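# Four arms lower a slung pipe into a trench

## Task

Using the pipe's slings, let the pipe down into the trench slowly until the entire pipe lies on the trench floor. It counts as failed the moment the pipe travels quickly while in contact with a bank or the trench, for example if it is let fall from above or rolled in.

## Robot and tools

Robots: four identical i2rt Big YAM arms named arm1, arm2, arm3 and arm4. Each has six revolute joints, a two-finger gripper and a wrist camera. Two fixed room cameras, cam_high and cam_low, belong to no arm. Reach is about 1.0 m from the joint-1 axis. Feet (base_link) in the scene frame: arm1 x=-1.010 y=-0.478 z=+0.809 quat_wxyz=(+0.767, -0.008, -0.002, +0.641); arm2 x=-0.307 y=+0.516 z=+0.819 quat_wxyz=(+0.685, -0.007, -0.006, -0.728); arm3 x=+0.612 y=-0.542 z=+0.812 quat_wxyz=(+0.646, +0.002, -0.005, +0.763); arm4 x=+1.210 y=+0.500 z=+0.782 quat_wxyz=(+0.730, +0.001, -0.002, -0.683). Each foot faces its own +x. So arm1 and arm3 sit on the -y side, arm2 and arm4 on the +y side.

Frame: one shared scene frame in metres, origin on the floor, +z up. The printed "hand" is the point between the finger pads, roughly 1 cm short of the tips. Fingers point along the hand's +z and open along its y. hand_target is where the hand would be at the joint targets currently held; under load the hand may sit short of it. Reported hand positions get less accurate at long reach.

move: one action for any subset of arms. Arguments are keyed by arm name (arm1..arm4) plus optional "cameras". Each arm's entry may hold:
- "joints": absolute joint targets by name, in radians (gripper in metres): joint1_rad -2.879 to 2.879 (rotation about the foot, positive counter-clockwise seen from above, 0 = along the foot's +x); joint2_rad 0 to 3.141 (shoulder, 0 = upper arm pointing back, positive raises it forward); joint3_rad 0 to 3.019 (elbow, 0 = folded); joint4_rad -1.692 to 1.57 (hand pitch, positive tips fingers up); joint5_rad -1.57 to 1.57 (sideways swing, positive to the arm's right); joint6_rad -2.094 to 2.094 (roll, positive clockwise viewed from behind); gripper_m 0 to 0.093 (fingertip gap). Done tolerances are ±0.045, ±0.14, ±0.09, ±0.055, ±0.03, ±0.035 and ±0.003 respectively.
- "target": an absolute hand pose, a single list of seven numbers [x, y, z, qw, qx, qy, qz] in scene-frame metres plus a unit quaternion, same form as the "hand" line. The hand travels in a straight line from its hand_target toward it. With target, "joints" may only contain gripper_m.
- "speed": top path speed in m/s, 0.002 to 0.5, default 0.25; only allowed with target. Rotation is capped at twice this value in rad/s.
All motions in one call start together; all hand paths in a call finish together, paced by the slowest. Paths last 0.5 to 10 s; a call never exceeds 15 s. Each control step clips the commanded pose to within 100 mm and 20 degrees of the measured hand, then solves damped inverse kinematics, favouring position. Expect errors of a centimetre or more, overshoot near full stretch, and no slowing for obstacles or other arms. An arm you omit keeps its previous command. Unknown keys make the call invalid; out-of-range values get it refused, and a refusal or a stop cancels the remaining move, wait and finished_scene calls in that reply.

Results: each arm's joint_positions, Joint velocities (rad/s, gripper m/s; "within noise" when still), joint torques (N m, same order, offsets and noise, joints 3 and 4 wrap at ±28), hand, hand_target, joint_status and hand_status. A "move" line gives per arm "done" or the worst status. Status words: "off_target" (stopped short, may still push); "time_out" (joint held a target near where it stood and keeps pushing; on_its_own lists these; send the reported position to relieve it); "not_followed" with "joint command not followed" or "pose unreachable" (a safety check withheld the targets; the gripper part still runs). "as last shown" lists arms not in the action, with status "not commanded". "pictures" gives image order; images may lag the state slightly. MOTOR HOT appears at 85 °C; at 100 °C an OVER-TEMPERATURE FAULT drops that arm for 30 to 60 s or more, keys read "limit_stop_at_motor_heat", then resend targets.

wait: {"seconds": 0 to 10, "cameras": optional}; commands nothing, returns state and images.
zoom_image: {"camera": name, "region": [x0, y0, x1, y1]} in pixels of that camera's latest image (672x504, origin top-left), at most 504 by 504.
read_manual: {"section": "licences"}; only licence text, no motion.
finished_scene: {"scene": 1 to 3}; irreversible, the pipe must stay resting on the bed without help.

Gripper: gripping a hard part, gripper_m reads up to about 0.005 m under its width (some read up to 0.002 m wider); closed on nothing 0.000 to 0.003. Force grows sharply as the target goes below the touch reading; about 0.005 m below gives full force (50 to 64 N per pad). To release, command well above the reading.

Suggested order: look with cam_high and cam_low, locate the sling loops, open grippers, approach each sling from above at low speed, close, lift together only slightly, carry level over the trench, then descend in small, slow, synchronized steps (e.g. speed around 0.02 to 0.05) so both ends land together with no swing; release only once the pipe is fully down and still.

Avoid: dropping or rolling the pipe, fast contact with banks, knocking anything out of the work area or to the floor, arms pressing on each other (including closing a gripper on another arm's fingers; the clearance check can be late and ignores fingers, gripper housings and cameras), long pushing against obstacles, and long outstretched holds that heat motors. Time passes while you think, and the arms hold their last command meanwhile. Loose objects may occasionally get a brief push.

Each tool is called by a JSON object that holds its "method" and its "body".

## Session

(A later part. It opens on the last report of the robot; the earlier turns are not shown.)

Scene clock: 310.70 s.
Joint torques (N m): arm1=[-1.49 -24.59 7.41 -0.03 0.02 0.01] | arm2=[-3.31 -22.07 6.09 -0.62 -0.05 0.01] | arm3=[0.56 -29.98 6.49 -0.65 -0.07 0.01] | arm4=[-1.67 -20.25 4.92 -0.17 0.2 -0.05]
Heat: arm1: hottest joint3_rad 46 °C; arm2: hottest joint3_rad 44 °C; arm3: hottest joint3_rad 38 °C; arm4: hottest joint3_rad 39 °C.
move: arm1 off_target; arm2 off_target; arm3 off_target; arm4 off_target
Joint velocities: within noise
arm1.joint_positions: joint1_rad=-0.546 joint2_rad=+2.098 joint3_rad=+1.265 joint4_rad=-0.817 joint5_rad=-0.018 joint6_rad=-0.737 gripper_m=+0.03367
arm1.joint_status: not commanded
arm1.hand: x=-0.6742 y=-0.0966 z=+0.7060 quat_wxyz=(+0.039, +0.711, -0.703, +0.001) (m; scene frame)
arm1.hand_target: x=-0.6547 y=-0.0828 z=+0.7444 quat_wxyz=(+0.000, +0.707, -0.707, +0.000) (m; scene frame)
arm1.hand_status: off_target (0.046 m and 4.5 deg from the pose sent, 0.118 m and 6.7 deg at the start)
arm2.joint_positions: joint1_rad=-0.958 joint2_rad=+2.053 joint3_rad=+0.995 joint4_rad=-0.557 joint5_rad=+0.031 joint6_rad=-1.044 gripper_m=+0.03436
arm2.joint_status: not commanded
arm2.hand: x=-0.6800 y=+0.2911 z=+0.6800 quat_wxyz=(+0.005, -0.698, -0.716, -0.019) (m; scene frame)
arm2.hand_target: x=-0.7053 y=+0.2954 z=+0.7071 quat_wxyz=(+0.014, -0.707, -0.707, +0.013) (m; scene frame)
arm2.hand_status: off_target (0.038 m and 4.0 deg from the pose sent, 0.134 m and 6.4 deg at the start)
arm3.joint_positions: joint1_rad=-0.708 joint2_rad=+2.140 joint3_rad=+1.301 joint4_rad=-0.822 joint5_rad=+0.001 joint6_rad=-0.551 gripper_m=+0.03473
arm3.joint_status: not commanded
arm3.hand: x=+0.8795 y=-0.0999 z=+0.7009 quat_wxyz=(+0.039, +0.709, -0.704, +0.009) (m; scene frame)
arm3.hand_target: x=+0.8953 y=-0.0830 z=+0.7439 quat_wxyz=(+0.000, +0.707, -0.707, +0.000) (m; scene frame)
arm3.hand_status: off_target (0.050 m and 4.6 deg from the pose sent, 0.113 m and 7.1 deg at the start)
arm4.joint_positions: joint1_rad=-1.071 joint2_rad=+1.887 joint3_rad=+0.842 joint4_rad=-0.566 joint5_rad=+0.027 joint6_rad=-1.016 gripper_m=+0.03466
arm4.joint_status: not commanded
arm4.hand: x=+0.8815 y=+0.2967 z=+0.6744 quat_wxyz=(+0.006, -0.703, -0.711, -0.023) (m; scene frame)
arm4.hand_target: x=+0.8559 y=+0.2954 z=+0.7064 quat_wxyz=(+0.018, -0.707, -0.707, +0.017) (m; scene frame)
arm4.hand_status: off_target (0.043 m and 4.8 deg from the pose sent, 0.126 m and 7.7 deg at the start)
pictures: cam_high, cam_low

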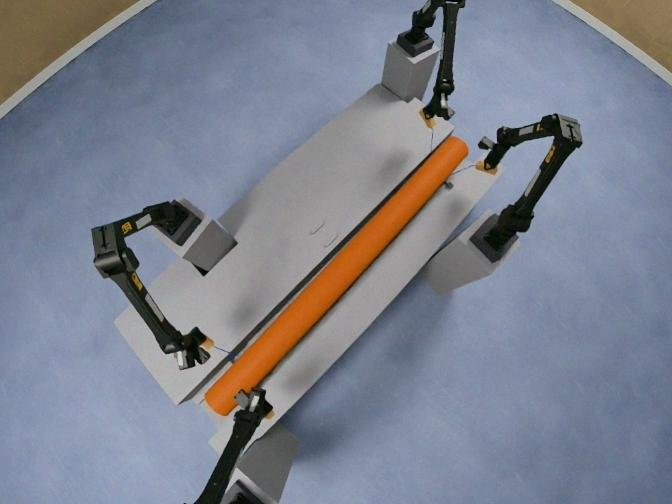

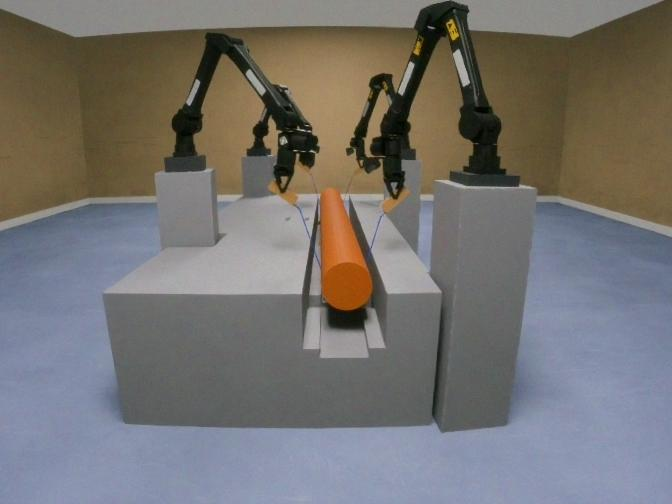

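{"method": "move", "body": {"arm1": {"target": [-0.654, -0.062, 0.70, 0, 0.7071, -0.7071, 0], "speed": 0.04}, "arm2": {"target": [-0.706, 0.312, 0.665, -0.0131, 0.7071, 0.7071, -0.0131], "speed": 0.04}, "arm3": {"target": [0.896, -0.095, 0.70, 0, 0.7071, -0.7071, 0], "speed": 0.04}, "arm4": {"target": [0.855, 0.282, 0.667, -0.0131, 0.7071, 0.7071, -0.0131], "speed": 0.04}, "cameras": ["cam_high", "cam_low"]}}

{"method": "zoom_image", "body": {"camera": "cam_low", "region": [245, 150, 425, 370]}}

{"method": "zoom_image", "body": {"camera": "cam_low", "region": [290, 170, 400, 250]}}

Scene clock: 329.27 s.
Joint torques (N m): arm1=[-1.08 -25 9.13 -0.17 0.03 -0.03] | arm2=[-3.49 -22.12 4.63 -0.57 -0.03 -0.02] | arm3=[-0.56 -29.63 5.49 -0.69 -0.04 -0.11] | arm4=[-0.26 -19.96 5.79 -0.49 0.18 0.2]
Heat: arm1: hottest joint3_rad 43 °C; arm2: hottest joint2_rad 43 °C; arm3: hottest joint2_rad 39 °C; arm4: hottest joint3_rad 37 °C.
move: arm1 off_target; arm2 off_target; arm3 off_target; arm4 off_target
Joint velocities: within noise
arm1.joint_positions: joint1_rad=-0.521 joint2_rad=+2.192 joint3_rad=+1.273 joint4_rad=-0.745 joint5_rad=-0.018 joint6_rad=-0.709 gripper_m=+0.03367
arm1.joint_status: not commanded
arm1.hand: x=-0.6843 y=-0.0903 z=+0.6604 quat_wxyz=(+0.045, +0.709, -0.704, +0.003) (m; scene frame)
arm1.hand_target: x=-0.6553 y=-0.0638 z=+0.7007 quat_wxyz=(+0.000, +0.707, -0.707, +0.000) (m; scene frame)
arm1.hand_status: off_target (0.057 m and 5.2 deg from the pose sent, 0.041 m and 4.5 deg at the start)
arm2.joint_positions: joint1_rad=-0.991 joint2_rad=+2.144 joint3_rad=+0.982 joint4_rad=-0.445 joint5_rad=+0.030 joint6_rad=-1.078 gripper_m=+0.03436
arm2.joint_status: not commanded
arm2.hand: x=-0.6810 y=+0.3062 z=+0.6394 quat_wxyz=(+0.004, -0.698, -0.716, -0.015) (m; scene frame)
arm2.hand_target: x=-0.7053 y=+0.3122 z=+0.6641 quat_wxyz=(+0.014, -0.707, -0.707, +0.013) (m; scene frame)
arm2.hand_status: off_target (0.036 m and 3.7 deg from the pose sent, 0.037 m and 4.0 deg at the start)
arm3.joint_positions: joint1_rad=-0.708 joint2_rad=+2.201 joint3_rad=+1.261 joint4_rad=-0.711 joint5_rad=+0.001 joint6_rad=-0.552 gripper_m=+0.03473
arm3.joint_status: not commanded
arm3.hand: x=+0.8742 y=-0.1085 z=+0.6600 quat_wxyz=(+0.034, +0.710, -0.703, +0.007) (m; scene frame)
arm3.hand_target: x=+0.8954 y=-0.0958 z=+0.6988 quat_wxyz=(+0.000, +0.707, -0.707, +0.001) (m; scene frame)
arm3.hand_status: off_target (0.048 m and 4.1 deg from the pose sent, 0.017 m and 4.6 deg at the start)
arm4.joint_positions: joint1_rad=-1.068 joint2_rad=+1.992 joint3_rad=+0.842 joint4_rad=-0.473 joint5_rad=+0.020 joint6_rad=-1.015 gripper_m=+0.03466
arm4.joint_status: not commanded
arm4.hand: x=+0.8866 y=+0.2969 z=+0.6352 quat_wxyz=(+0.001, -0.702, -0.712, -0.029) (m; scene frame)
arm4.hand_target: x=+0.8561 y=+0.2826 z=+0.6664 quat_wxyz=(+0.013, -0.707, -0.707, +0.013) (m; scene frame)
arm4.hand_status: off_target (0.047 m and 5.0 deg from the pose sent, 0.031 m and 4.3 deg at the start)
pictures: cam_high, cam_low

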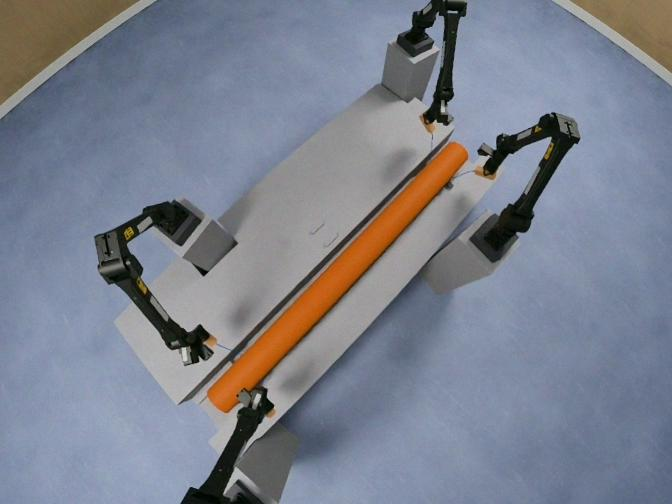

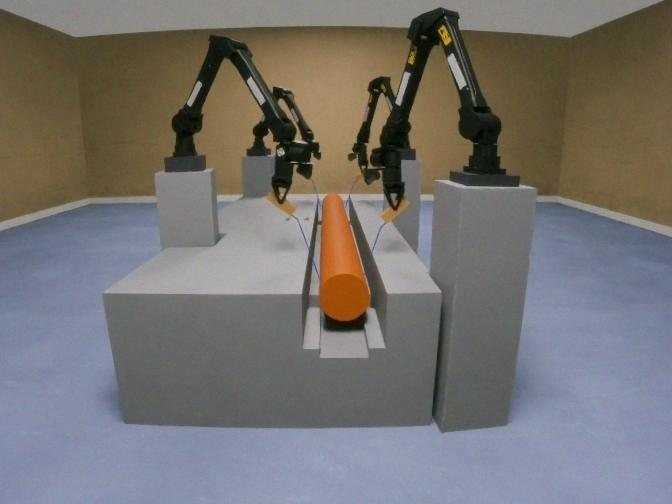

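Scaled by 2.291.

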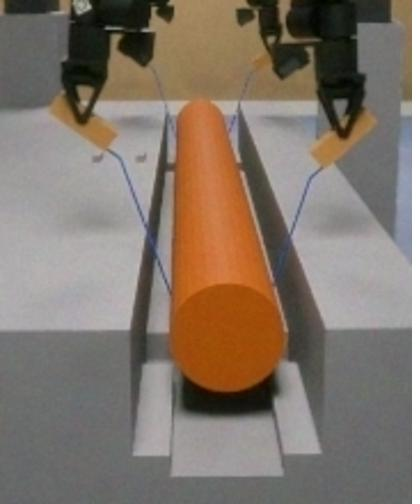

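Scaled by 4.582.

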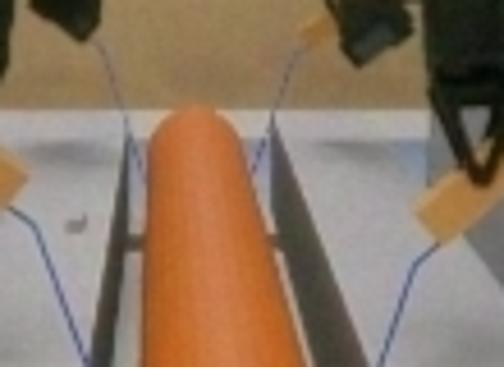

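{"method": "move", "body": {"arm1": {"target": [-0.654, -0.062, 0.64, 0, 0.7071, -0.7071, 0], "speed": 0.03}, "arm2": {"target": [-0.706, 0.312, 0.605, -0.0131, 0.7071, 0.7071, -0.0131], "speed": 0.03}, "arm3": {"target": [0.896, -0.098, 0.64, 0, 0.7071, -0.7071, 0], "speed": 0.03}, "arm4": {"target": [0.855, 0.279, 0.607, -0.0131, 0.7071, 0.7071, -0.0131], "speed": 0.03}, "cameras": ["cam_high", "cam_low"]}}

{"method": "zoom_image", "body": {"camera": "cam_low", "region": [245, 150, 425, 370]}}

{"method": "zoom_image", "body": {"camera": "cam_low", "region": [290, 170, 400, 250]}}

Scene clock: 336.03 s.
Joint torques (N m): arm1=[-1.44 -24.12 7.58 -0.08 0.11 -0.02] | arm2=[-3.37 -21.54 4.82 -0.68 0.12 -0.02] | arm3=[-0.91 -28.04 5.23 -0.62 -0.03 -0.12] | arm4=[-0.44 -19.9 4.01 -0.13 0.3 0.24]
Heat: arm1: hottest joint3_rad 43 °C; arm2: hottest joint2_rad 42 °C; arm3: hottest joint2_rad 39 °C; arm4: hottest joint3_rad 36 °C.
move: arm1 off_target; arm2 off_target; arm3 off_target; arm4 off_target
Joint velocities: within noise
arm1.joint_positions: joint1_rad=-0.518 joint2_rad=+2.301 joint3_rad=+1.300 joint4_rad=-0.640 joint5_rad=-0.019 joint6_rad=-0.708 gripper_m=+0.03367
arm1.joint_status: not commanded
arm1.hand: x=-0.6805 y=-0.0840 z=+0.6100 quat_wxyz=(+0.034, +0.711, -0.703, +0.001) (m; scene frame)
arm1.hand_target: x=-0.6547 y=-0.0631 z=+0.6405 quat_wxyz=(+0.000, +0.707, -0.707, +0.000) (m; scene frame)
arm1.hand_status: off_target (0.046 m and 4.0 deg from the pose sent, 0.046 m and 5.2 deg at the start)
arm2.joint_positions: joint1_rad=-0.994 joint2_rad=+2.285 joint3_rad=+0.997 joint4_rad=-0.319 joint5_rad=+0.026 joint6_rad=-1.080 gripper_m=+0.03436
arm2.joint_status: not commanded
arm2.hand: x=-0.6740 y=+0.3102 z=+0.5831 quat_wxyz=(+0.002, -0.698, -0.716, -0.015) (m; scene frame)
arm2.hand_target: x=-0.7052 y=+0.3126 z=+0.6047 quat_wxyz=(+0.014, -0.707, -0.707, +0.013) (m; scene frame)
arm2.hand_status: off_target (0.039 m and 3.7 deg from the pose sent, 0.043 m and 3.7 deg at the start)
arm3.joint_positions: joint1_rad=-0.708 joint2_rad=+2.298 joint3_rad=+1.259 joint4_rad=-0.596 joint5_rad=+0.001 joint6_rad=-0.557 gripper_m=+0.03473
arm3.joint_status: not commanded
arm3.hand: x=+0.8728 y=-0.1105 z=+0.6107 quat_wxyz=(+0.026, +0.712, -0.702, +0.005) (m; scene frame)
arm3.hand_target: x=+0.8956 y=-0.0988 z=+0.6395 quat_wxyz=(+0.000, +0.707, -0.707, +0.001) (m; scene frame)
arm3.hand_status: off_target (0.039 m and 3.2 deg from the pose sent, 0.031 m and 4.1 deg at the start)
arm4.joint_positions: joint1_rad=-1.061 joint2_rad=+2.146 joint3_rad=+0.874 joint4_rad=-0.338 joint5_rad=+0.017 joint6_rad=-1.013 gripper_m=+0.03466
arm4.joint_status: not commanded
arm4.hand: x=+0.8838 y=+0.2910 z=+0.5817 quat_wxyz=(+0.001, -0.700, -0.713, -0.021) (m; scene frame)
arm4.hand_target: x=+0.8557 y=+0.2794 z=+0.6066 quat_wxyz=(+0.013, -0.707, -0.707, +0.013) (m; scene frame)
arm4.hand_status: off_target (0.040 m and 4.3 deg from the pose sent, 0.046 m and 5.0 deg at the start)
pictures: cam_high, cam_low

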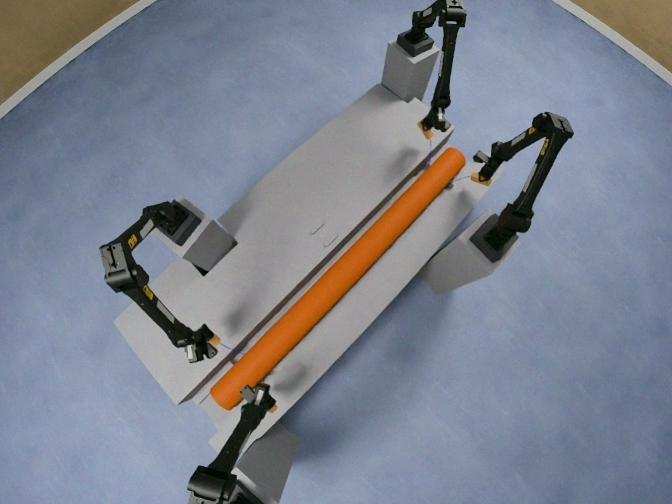

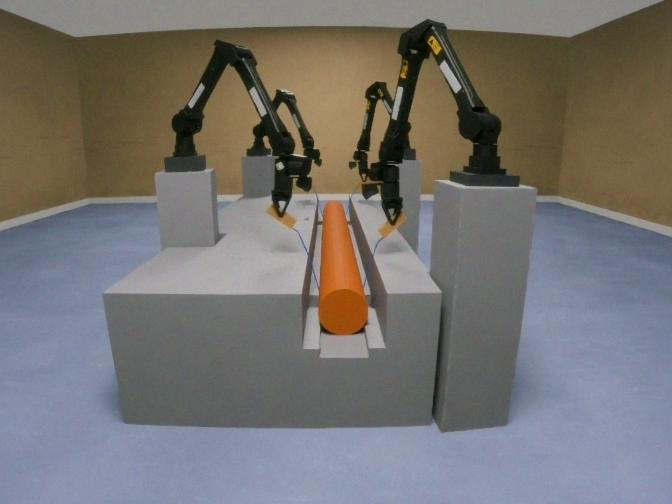

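Scaled by 2.291.

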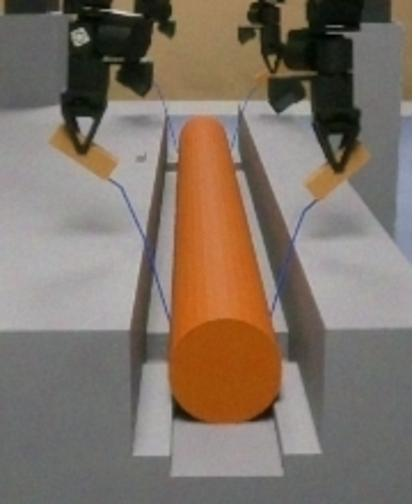

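Scaled by 4.582.

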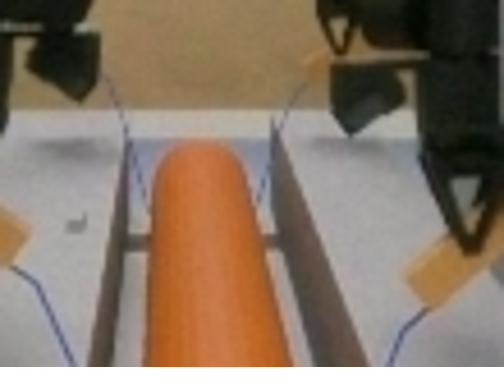

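{"method": "move", "body": {"arm1": {"target": [-0.654, -0.07, 0.59, 0, 0.7071, -0.7071, 0], "speed": 0.03}, "arm2": {"target": [-0.706, 0.312, 0.56, -0.0131, 0.7071, 0.7071, -0.0131], "speed": 0.03}, "arm3": {"target": [0.896, -0.098, 0.59, 0, 0.7071, -0.7071, 0], "speed": 0.03}, "arm4": {"target": [0.855, 0.279, 0.56, -0.0131, 0.7071, 0.7071, -0.0131], "speed": 0.03}, "cameras": ["cam_high", "cam_low"]}}

{"method": "zoom_image", "body": {"camera": "cam_low", "region": [245, 150, 425, 370]}}

{"method": "zoom_image", "body": {"camera": "cam_low", "region": [290, 170, 400, 250]}}

Scene clock: 341.33 s.
Joint torques (N m): arm1=[-1.26 -18.55 7.02 0.85 0.03 -0.11] | arm2=[-1.73 -17.14 5.01 0.09 -0.08 0.06] | arm3=[0.5 -22.36 5.98 0.39 -0.08 -0.05] | arm4=[-0.32 -15.03 3.99 0.69 0.12 0.23]
Heat: arm1: hottest joint3_rad 42 °C; arm2: hottest joint2_rad 41 °C; arm3: hottest joint2_rad 39 °C; arm4: hottest joint3_rad 36 °C.
move: arm1 off_target; arm2 off_target; arm3 off_target; arm4 off_target
Joint velocities: within noise
arm1.joint_positions: joint1_rad=-0.529 joint2_rad=+2.330 joint3_rad=+1.318 joint4_rad=-0.575 joint5_rad=-0.019 joint6_rad=-0.708 gripper_m=+0.03367
arm1.joint_status: not commanded
arm1.hand: x=-0.6651 y=-0.0755 z=+0.5986 quat_wxyz=(+0.007, +0.707, -0.707, -0.001) (m; scene frame)
arm1.hand_target: x=-0.6542 y=-0.0703 z=+0.5904 quat_wxyz=(+0.000, +0.707, -0.707, +0.000) (m; scene frame)
arm1.hand_status: off_target (0.015 m and 0.8 deg from the pose sent, 0.036 m and 4.0 deg at the start)
arm2.joint_positions: joint1_rad=-1.018 joint2_rad=+2.349 joint3_rad=+1.034 joint4_rad=-0.262 joint5_rad=+0.030 joint6_rad=-1.088 gripper_m=+0.03436
arm2.joint_status: not commanded
arm2.hand: x=-0.6898 y=+0.3131 z=+0.5605 quat_wxyz=(+0.008, -0.704, -0.710, -0.001) (m; scene frame)
arm2.hand_target: x=-0.7058 y=+0.3121 z=+0.5604 quat_wxyz=(+0.013, -0.707, -0.707, +0.013) (m; scene frame)
arm2.hand_status: off_target (0.016 m and 1.8 deg from the pose sent, 0.039 m and 3.7 deg at the start)
arm3.joint_positions: joint1_rad=-0.725 joint2_rad=+2.344 joint3_rad=+1.277 joint4_rad=-0.540 joint5_rad=+0.001 joint6_rad=-0.561 gripper_m=+0.03473
arm3.joint_status: not commanded
arm3.hand: x=+0.8843 y=-0.1080 z=+0.5909 quat_wxyz=(+0.013, +0.707, -0.707, +0.002) (m; scene frame)
arm3.hand_target: x=+0.8959 y=-0.0983 z=+0.5904 quat_wxyz=(+0.000, +0.707, -0.707, +0.000) (m; scene frame)
arm3.hand_status: off_target (0.015 m and 1.5 deg from the pose sent, 0.033 m and 3.1 deg at the start)
arm4.joint_positions: joint1_rad=-1.061 joint2_rad=+2.215 joint3_rad=+0.902 joint4_rad=-0.261 joint5_rad=+0.022 joint6_rad=-1.013 gripper_m=+0.03466
arm4.joint_status: not commanded
arm4.hand: x=+0.8727 y=+0.2850 z=+0.5582 quat_wxyz=(+0.008, -0.701, -0.713, -0.005) (m; scene frame)
arm4.hand_target: x=+0.8552 y=+0.2792 z=+0.5606 quat_wxyz=(+0.013, -0.707, -0.707, +0.013) (m; scene frame)
arm4.hand_status: off_target (0.019 m and 2.3 deg from the pose sent, 0.038 m and 4.3 deg at the start)
pictures: cam_high, cam_low

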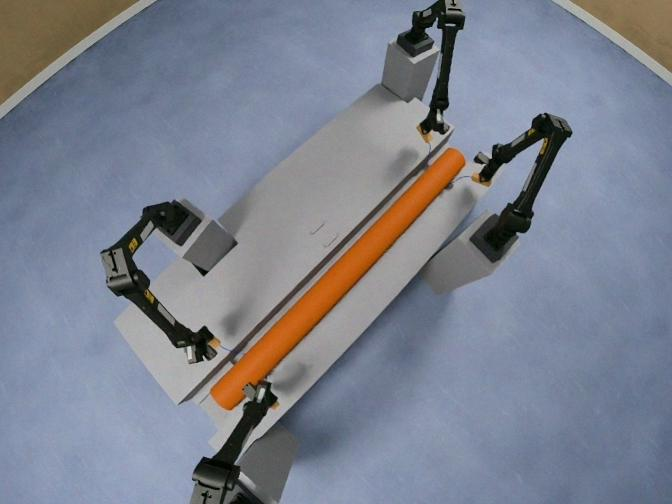

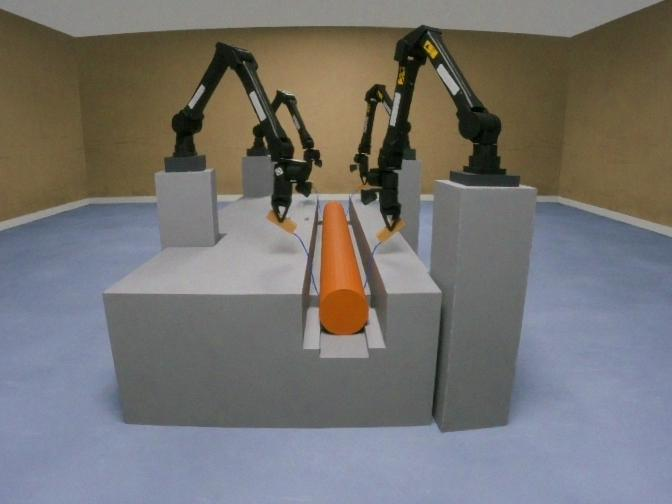

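Scaled by 2.291.

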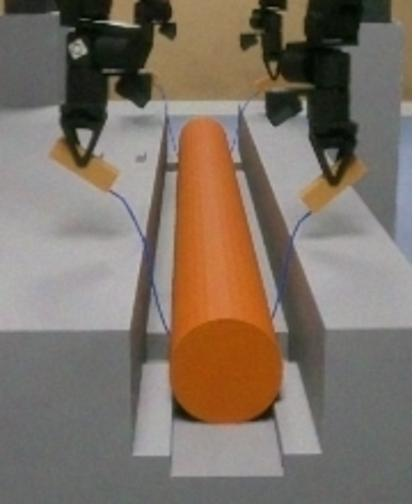

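Scaled by 4.582.

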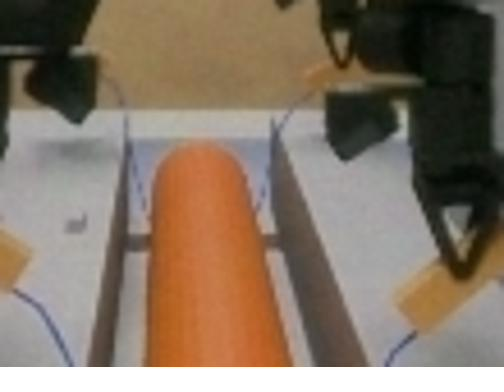

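{"method": "move", "body": {"arm1": {"target": [-0.654, -0.085, 0.49, 0, 0.7071, -0.7071, 0], "speed": 0.08}, "arm2": {"target": [-0.706, 0.312, 0.497, -0.0131, 0.7071, 0.7071, -0.0131], "speed": 0.08}, "arm3": {"target": [0.896, -0.098, 0.495, 0, 0.7071, -0.7071, 0], "speed": 0.08}, "arm4": {"target": [0.855, 0.290, 0.499, -0.0131, 0.7071, 0.7071, -0.0131], "speed": 0.08}}}

{"method": "zoom_image", "body": {"camera": "cam_low", "region": [245, 150, 425, 370]}}

Scene clock: 350.47 s.
Joint torques (N m): arm1=[-1.03 -16.03 6.42 1.85 0.15 0.02] | arm2=[-1.38 -14.62 5.39 0.73 0.01 0.2] | arm3=[0.44 -19.6 6.12 1.25 -0.06 0.06] | arm4=[0.85 -11.75 4.72 1.65 0.02 0.16]
Heat: arm1: hottest joint3_rad 41 °C; arm2: hottest joint2_rad 40 °C; arm3: hottest joint2_rad 38 °C; arm4: hottest joint3_rad 35 °C.
move: arm1 off_target; arm2 off_target; arm3 off_target; arm4 off_target
Joint velocities: within noise
arm1.joint_positions: joint1_rad=-0.547 joint2_rad=+2.503 joint3_rad=+1.370 joint4_rad=-0.446 joint5_rad=-0.021 joint6_rad=-0.734 gripper_m=+0.03368
arm1.joint_status: not commanded
arm1.hand: x=-0.6600 y=-0.0850 z=+0.5197 quat_wxyz=(+0.003, +0.710, -0.704, -0.002) (m; scene frame)
arm1.hand_target: x=-0.6553 y=-0.0864 z=+0.4918 quat_wxyz=(+0.000, +0.707, -0.707, +0.000) (m; scene frame)
arm1.hand_status: off_target (0.030 m and 0.7 deg from the pose sent, 0.110 m and 0.9 deg at the start)
arm2.joint_positions: joint1_rad=-1.024 joint2_rad=+2.481 joint3_rad=+1.099 joint4_rad=-0.190 joint5_rad=+0.028 joint6_rad=-1.101 gripper_m=+0.03436
arm2.joint_status: not commanded
arm2.hand: x=-0.6939 y=+0.3127 z=+0.5120 quat_wxyz=(+0.008, -0.702, -0.712, +0.002) (m; scene frame)
arm2.hand_target: x=-0.7053 y=+0.3123 z=+0.4979 quat_wxyz=(+0.013, -0.707, -0.707, +0.013) (m; scene frame)
arm2.hand_status: off_target (0.019 m and 1.6 deg from the pose sent, 0.066 m and 1.8 deg at the start)
arm3.joint_positions: joint1_rad=-0.727 joint2_rad=+2.521 joint3_rad=+1.363 joint4_rad=-0.437 joint5_rad=-0.001 joint6_rad=-0.572 gripper_m=+0.03473
arm3.joint_status: not commanded
arm3.hand: x=+0.8881 y=-0.1027 z=+0.5166 quat_wxyz=(+0.008, +0.711, -0.703, +0.000) (m; scene frame)
arm3.hand_target: x=+0.8953 y=-0.0990 z=+0.4961 quat_wxyz=(+0.000, +0.707, -0.707, +0.000) (m; scene frame)
arm3.hand_status: off_target (0.023 m and 1.1 deg from the pose sent, 0.097 m and 1.5 deg at the start)
arm4.joint_positions: joint1_rad=-1.102 joint2_rad=+2.339 joint3_rad=+0.926 joint4_rad=-0.164 joint5_rad=+0.024 joint6_rad=-1.030 gripper_m=+0.03466
arm4.joint_status: not commanded
arm4.hand: x=+0.8714 y=+0.3031 z=+0.5135 quat_wxyz=(+0.008, -0.709, -0.705, -0.007) (m; scene frame)
arm4.hand_target: x=+0.8558 y=+0.2905 z=+0.5006 quat_wxyz=(+0.013, -0.707, -0.707, +0.013) (m; scene frame)
arm4.hand_status: off_target (0.025 m and 2.4 deg from the pose sent, 0.062 m and 2.3 deg at the start)
pictures: arm1_cam_wrist, arm2_cam_wrist, arm3_cam_wrist, arm4_cam_wrist, cam_high, cam_low

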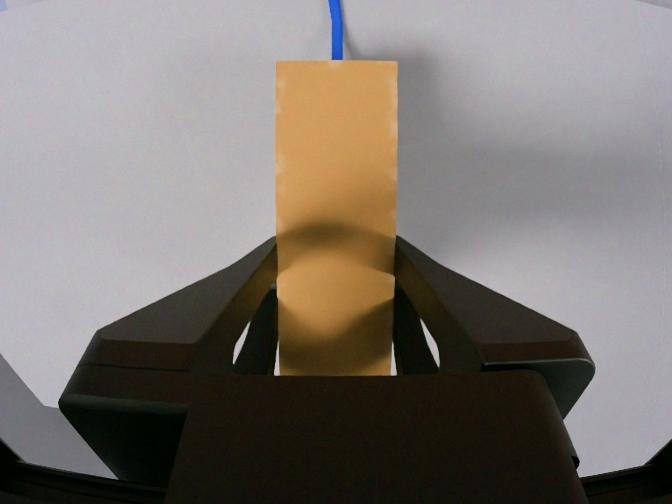

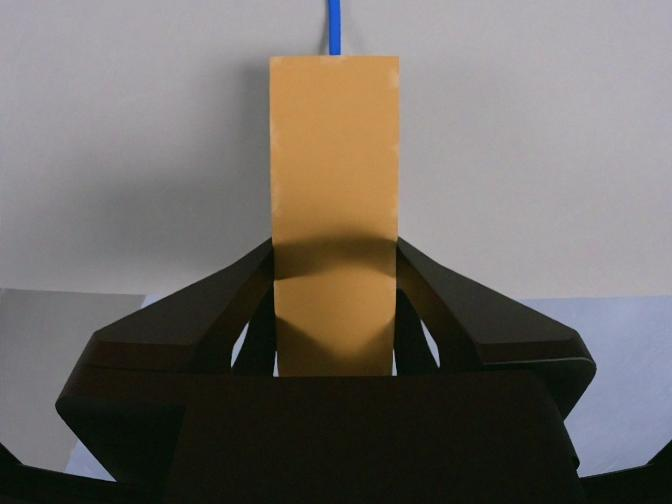

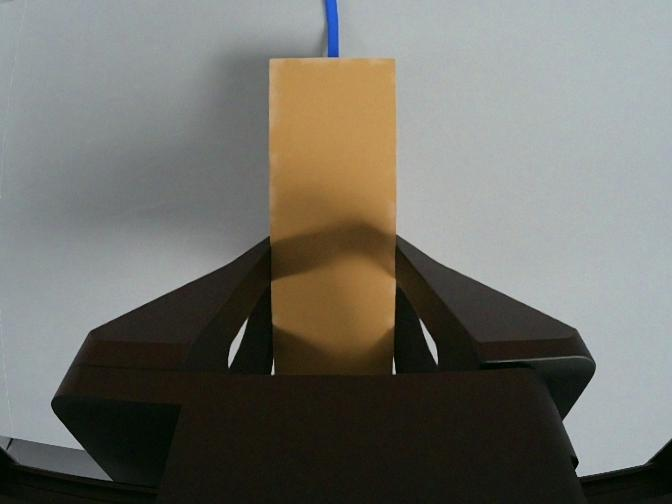

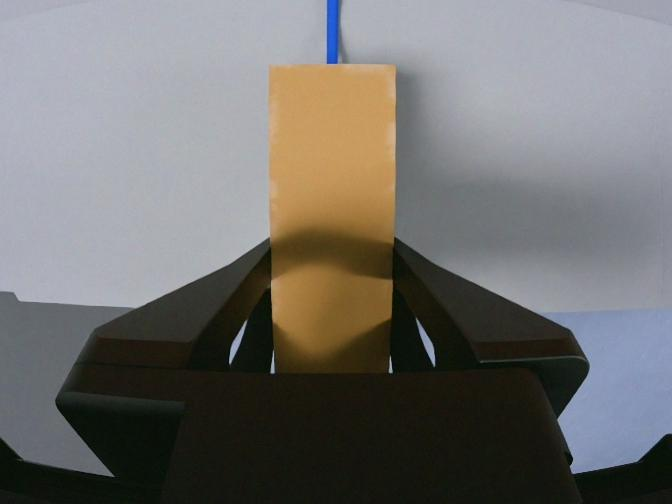

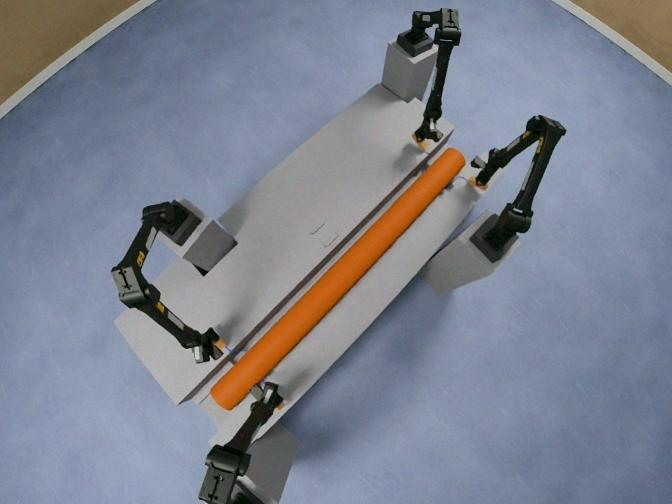

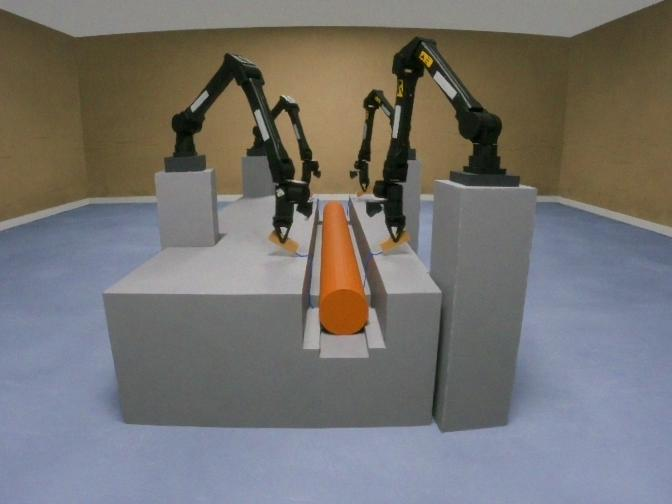

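Scaled by 2.291.

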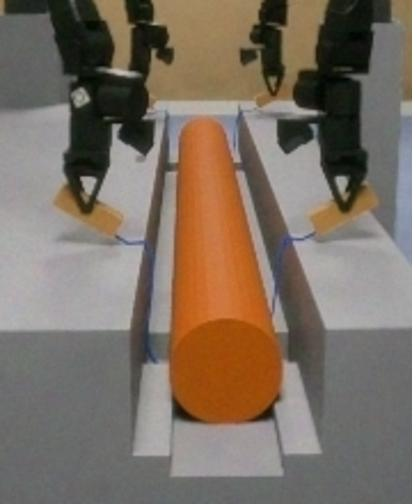

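{"method": "move", "body": {"arm1": {"joints": {"gripper_m": 0.07}}, "arm2": {"joints": {"gripper_m": 0.07}}, "arm3": {"joints": {"gripper_m": 0.07}}, "arm4": {"joints": {"gripper_m": 0.07}}}}

Scene clock: 353.23 s.
Joint torques (N m): arm1=[-0.62 -19.19 5.04 0.96 0.06 0.02] | arm2=[-1.38 -17.73 3.51 0.08 -0.08 0.19] | arm3=[0.62 -23.12 4.36 0.42 -0.05 0.06] | arm4=[0.85 -15.68 2.13 0.66 0.01 0.17]
Heat: arm1: hottest joint3_rad 41 °C; arm2: hottest joint2_rad 39 °C; arm3: hottest joint2_rad 38 °C; arm4: hottest joint3_rad 35 °C.
move: arm1 done; arm2 done; arm3 done; arm4 done
Joint velocities: within noise
arm1.joint_positions: joint1_rad=-0.547 joint2_rad=+2.544 joint3_rad=+1.387 joint4_rad=-0.422 joint5_rad=-0.019 joint6_rad=-0.735 gripper_m=+0.06993
arm1.joint_status: all done
arm1.hand: x=-0.6600 y=-0.0862 z=+0.5022 quat_wxyz=(+0.003, +0.711, -0.704, -0.001) (m; scene frame)
arm1.hand_target: x=-0.6554 y=-0.0865 z=+0.4917 quat_wxyz=(+0.000, +0.707, -0.707, +0.000) (m; scene frame)
arm1.hand_status: not commanded
arm2.joint_positions: joint1_rad=-1.024 joint2_rad=+2.513 joint3_rad=+1.119 joint4_rad=-0.172 joint5_rad=+0.030 joint6_rad=-1.101 gripper_m=+0.06996
arm2.joint_status: all done
arm2.hand: x=-0.6958 y=+0.3119 z=+0.4998 quat_wxyz=(+0.009, -0.702, -0.712, +0.004) (m; scene frame)
arm2.hand_target: x=-0.7054 y=+0.3122 z=+0.4980 quat_wxyz=(+0.013, -0.707, -0.707, +0.013) (m; scene frame)
arm2.hand_status: not commanded
arm3.joint_positions: joint1_rad=-0.727 joint2_rad=+2.559 joint3_rad=+1.383 joint4_rad=-0.417 joint5_rad=+0.000 joint6_rad=-0.573 gripper_m=+0.06993
arm3.joint_status: all done
arm3.hand: x=+0.8887 y=-0.1018 z=+0.5010 quat_wxyz=(+0.006, +0.711, -0.703, +0.000) (m; scene frame)
arm3.hand_target: x=+0.8953 y=-0.0990 z=+0.4962 quat_wxyz=(+0.000, +0.707, -0.707, +0.000) (m; scene frame)
arm3.hand_status: not commanded
arm4.joint_positions: joint1_rad=-1.102 joint2_rad=+2.380 joint3_rad=+0.959 joint4_rad=-0.137 joint5_rad=+0.024 joint6_rad=-1.030 gripper_m=+0.06991
arm4.joint_status: all done
arm4.hand: x=+0.8624 y=+0.2978 z=+0.5000 quat_wxyz=(+0.011, -0.709, -0.705, +0.002) (m; scene frame)
arm4.hand_target: x=+0.8558 y=+0.2905 z=+0.5006 quat_wxyz=(+0.013, -0.707, -0.707, +0.013) (m; scene frame)
arm4.hand_status: not commanded
pictures: arm1_cam_wrist, arm2_cam_wrist, arm3_cam_wrist, arm4_cam_wrist, cam_high, cam_low

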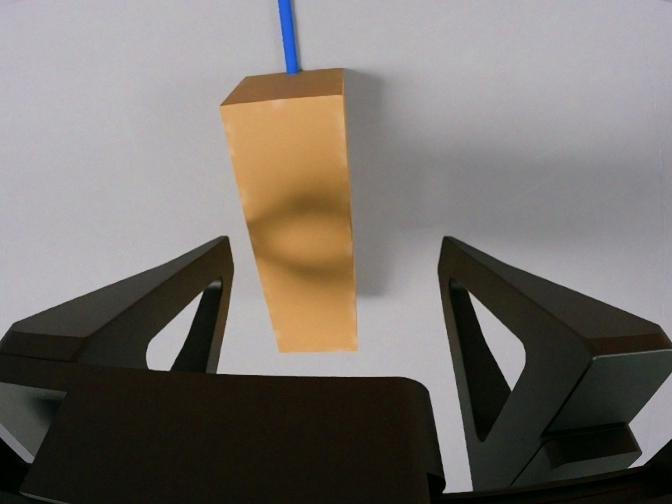

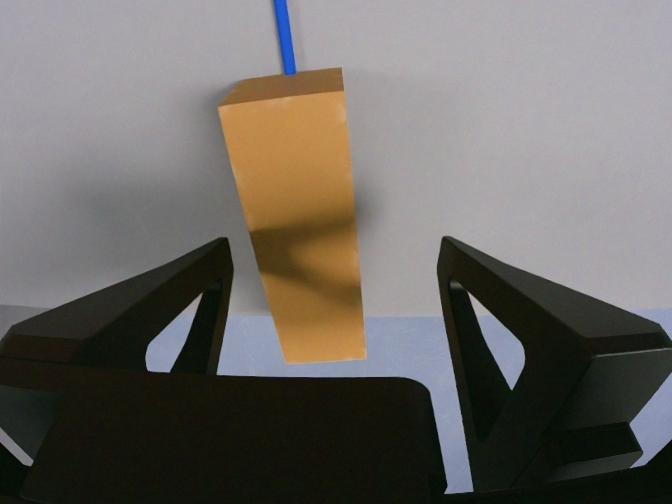

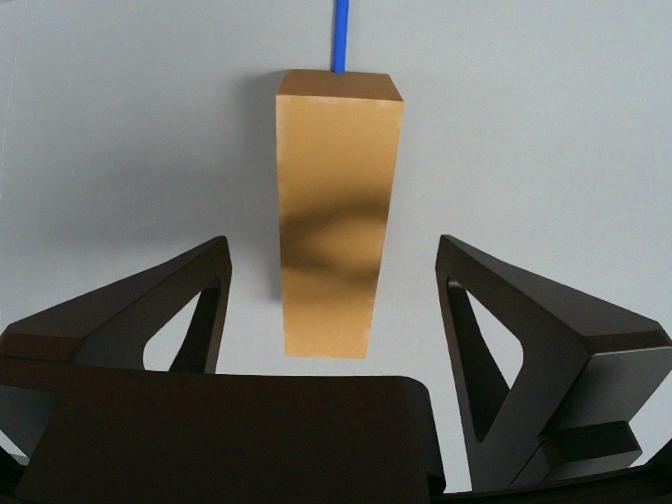

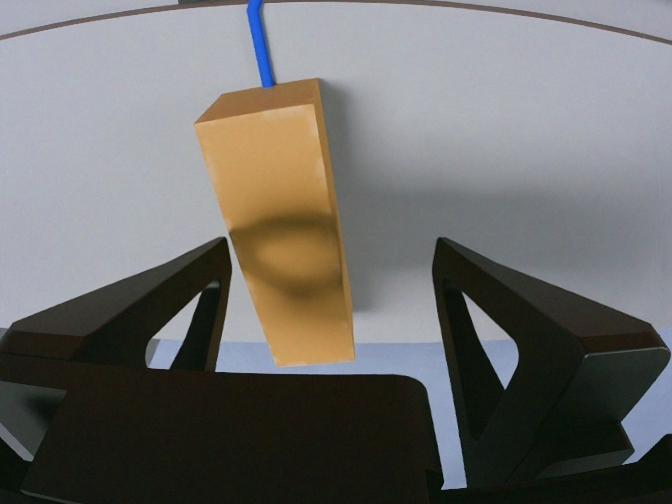

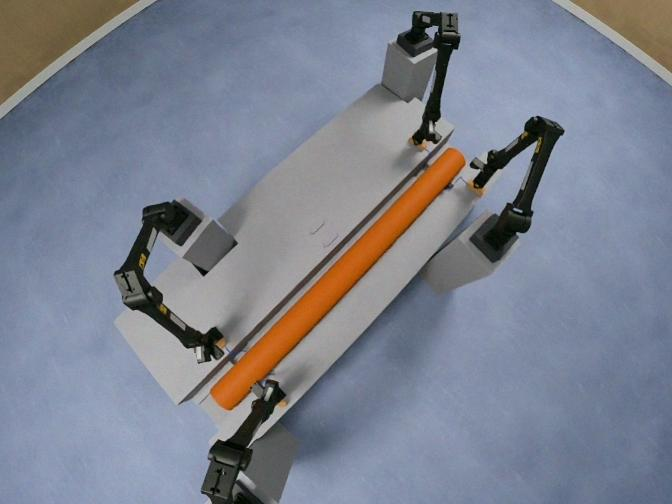

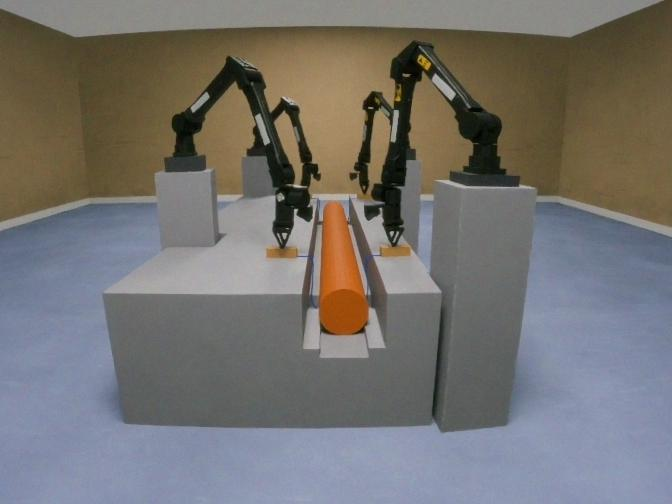

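{"method": "finished_scene", "body": {"scene": 1}}

The scene is finished: the task was done.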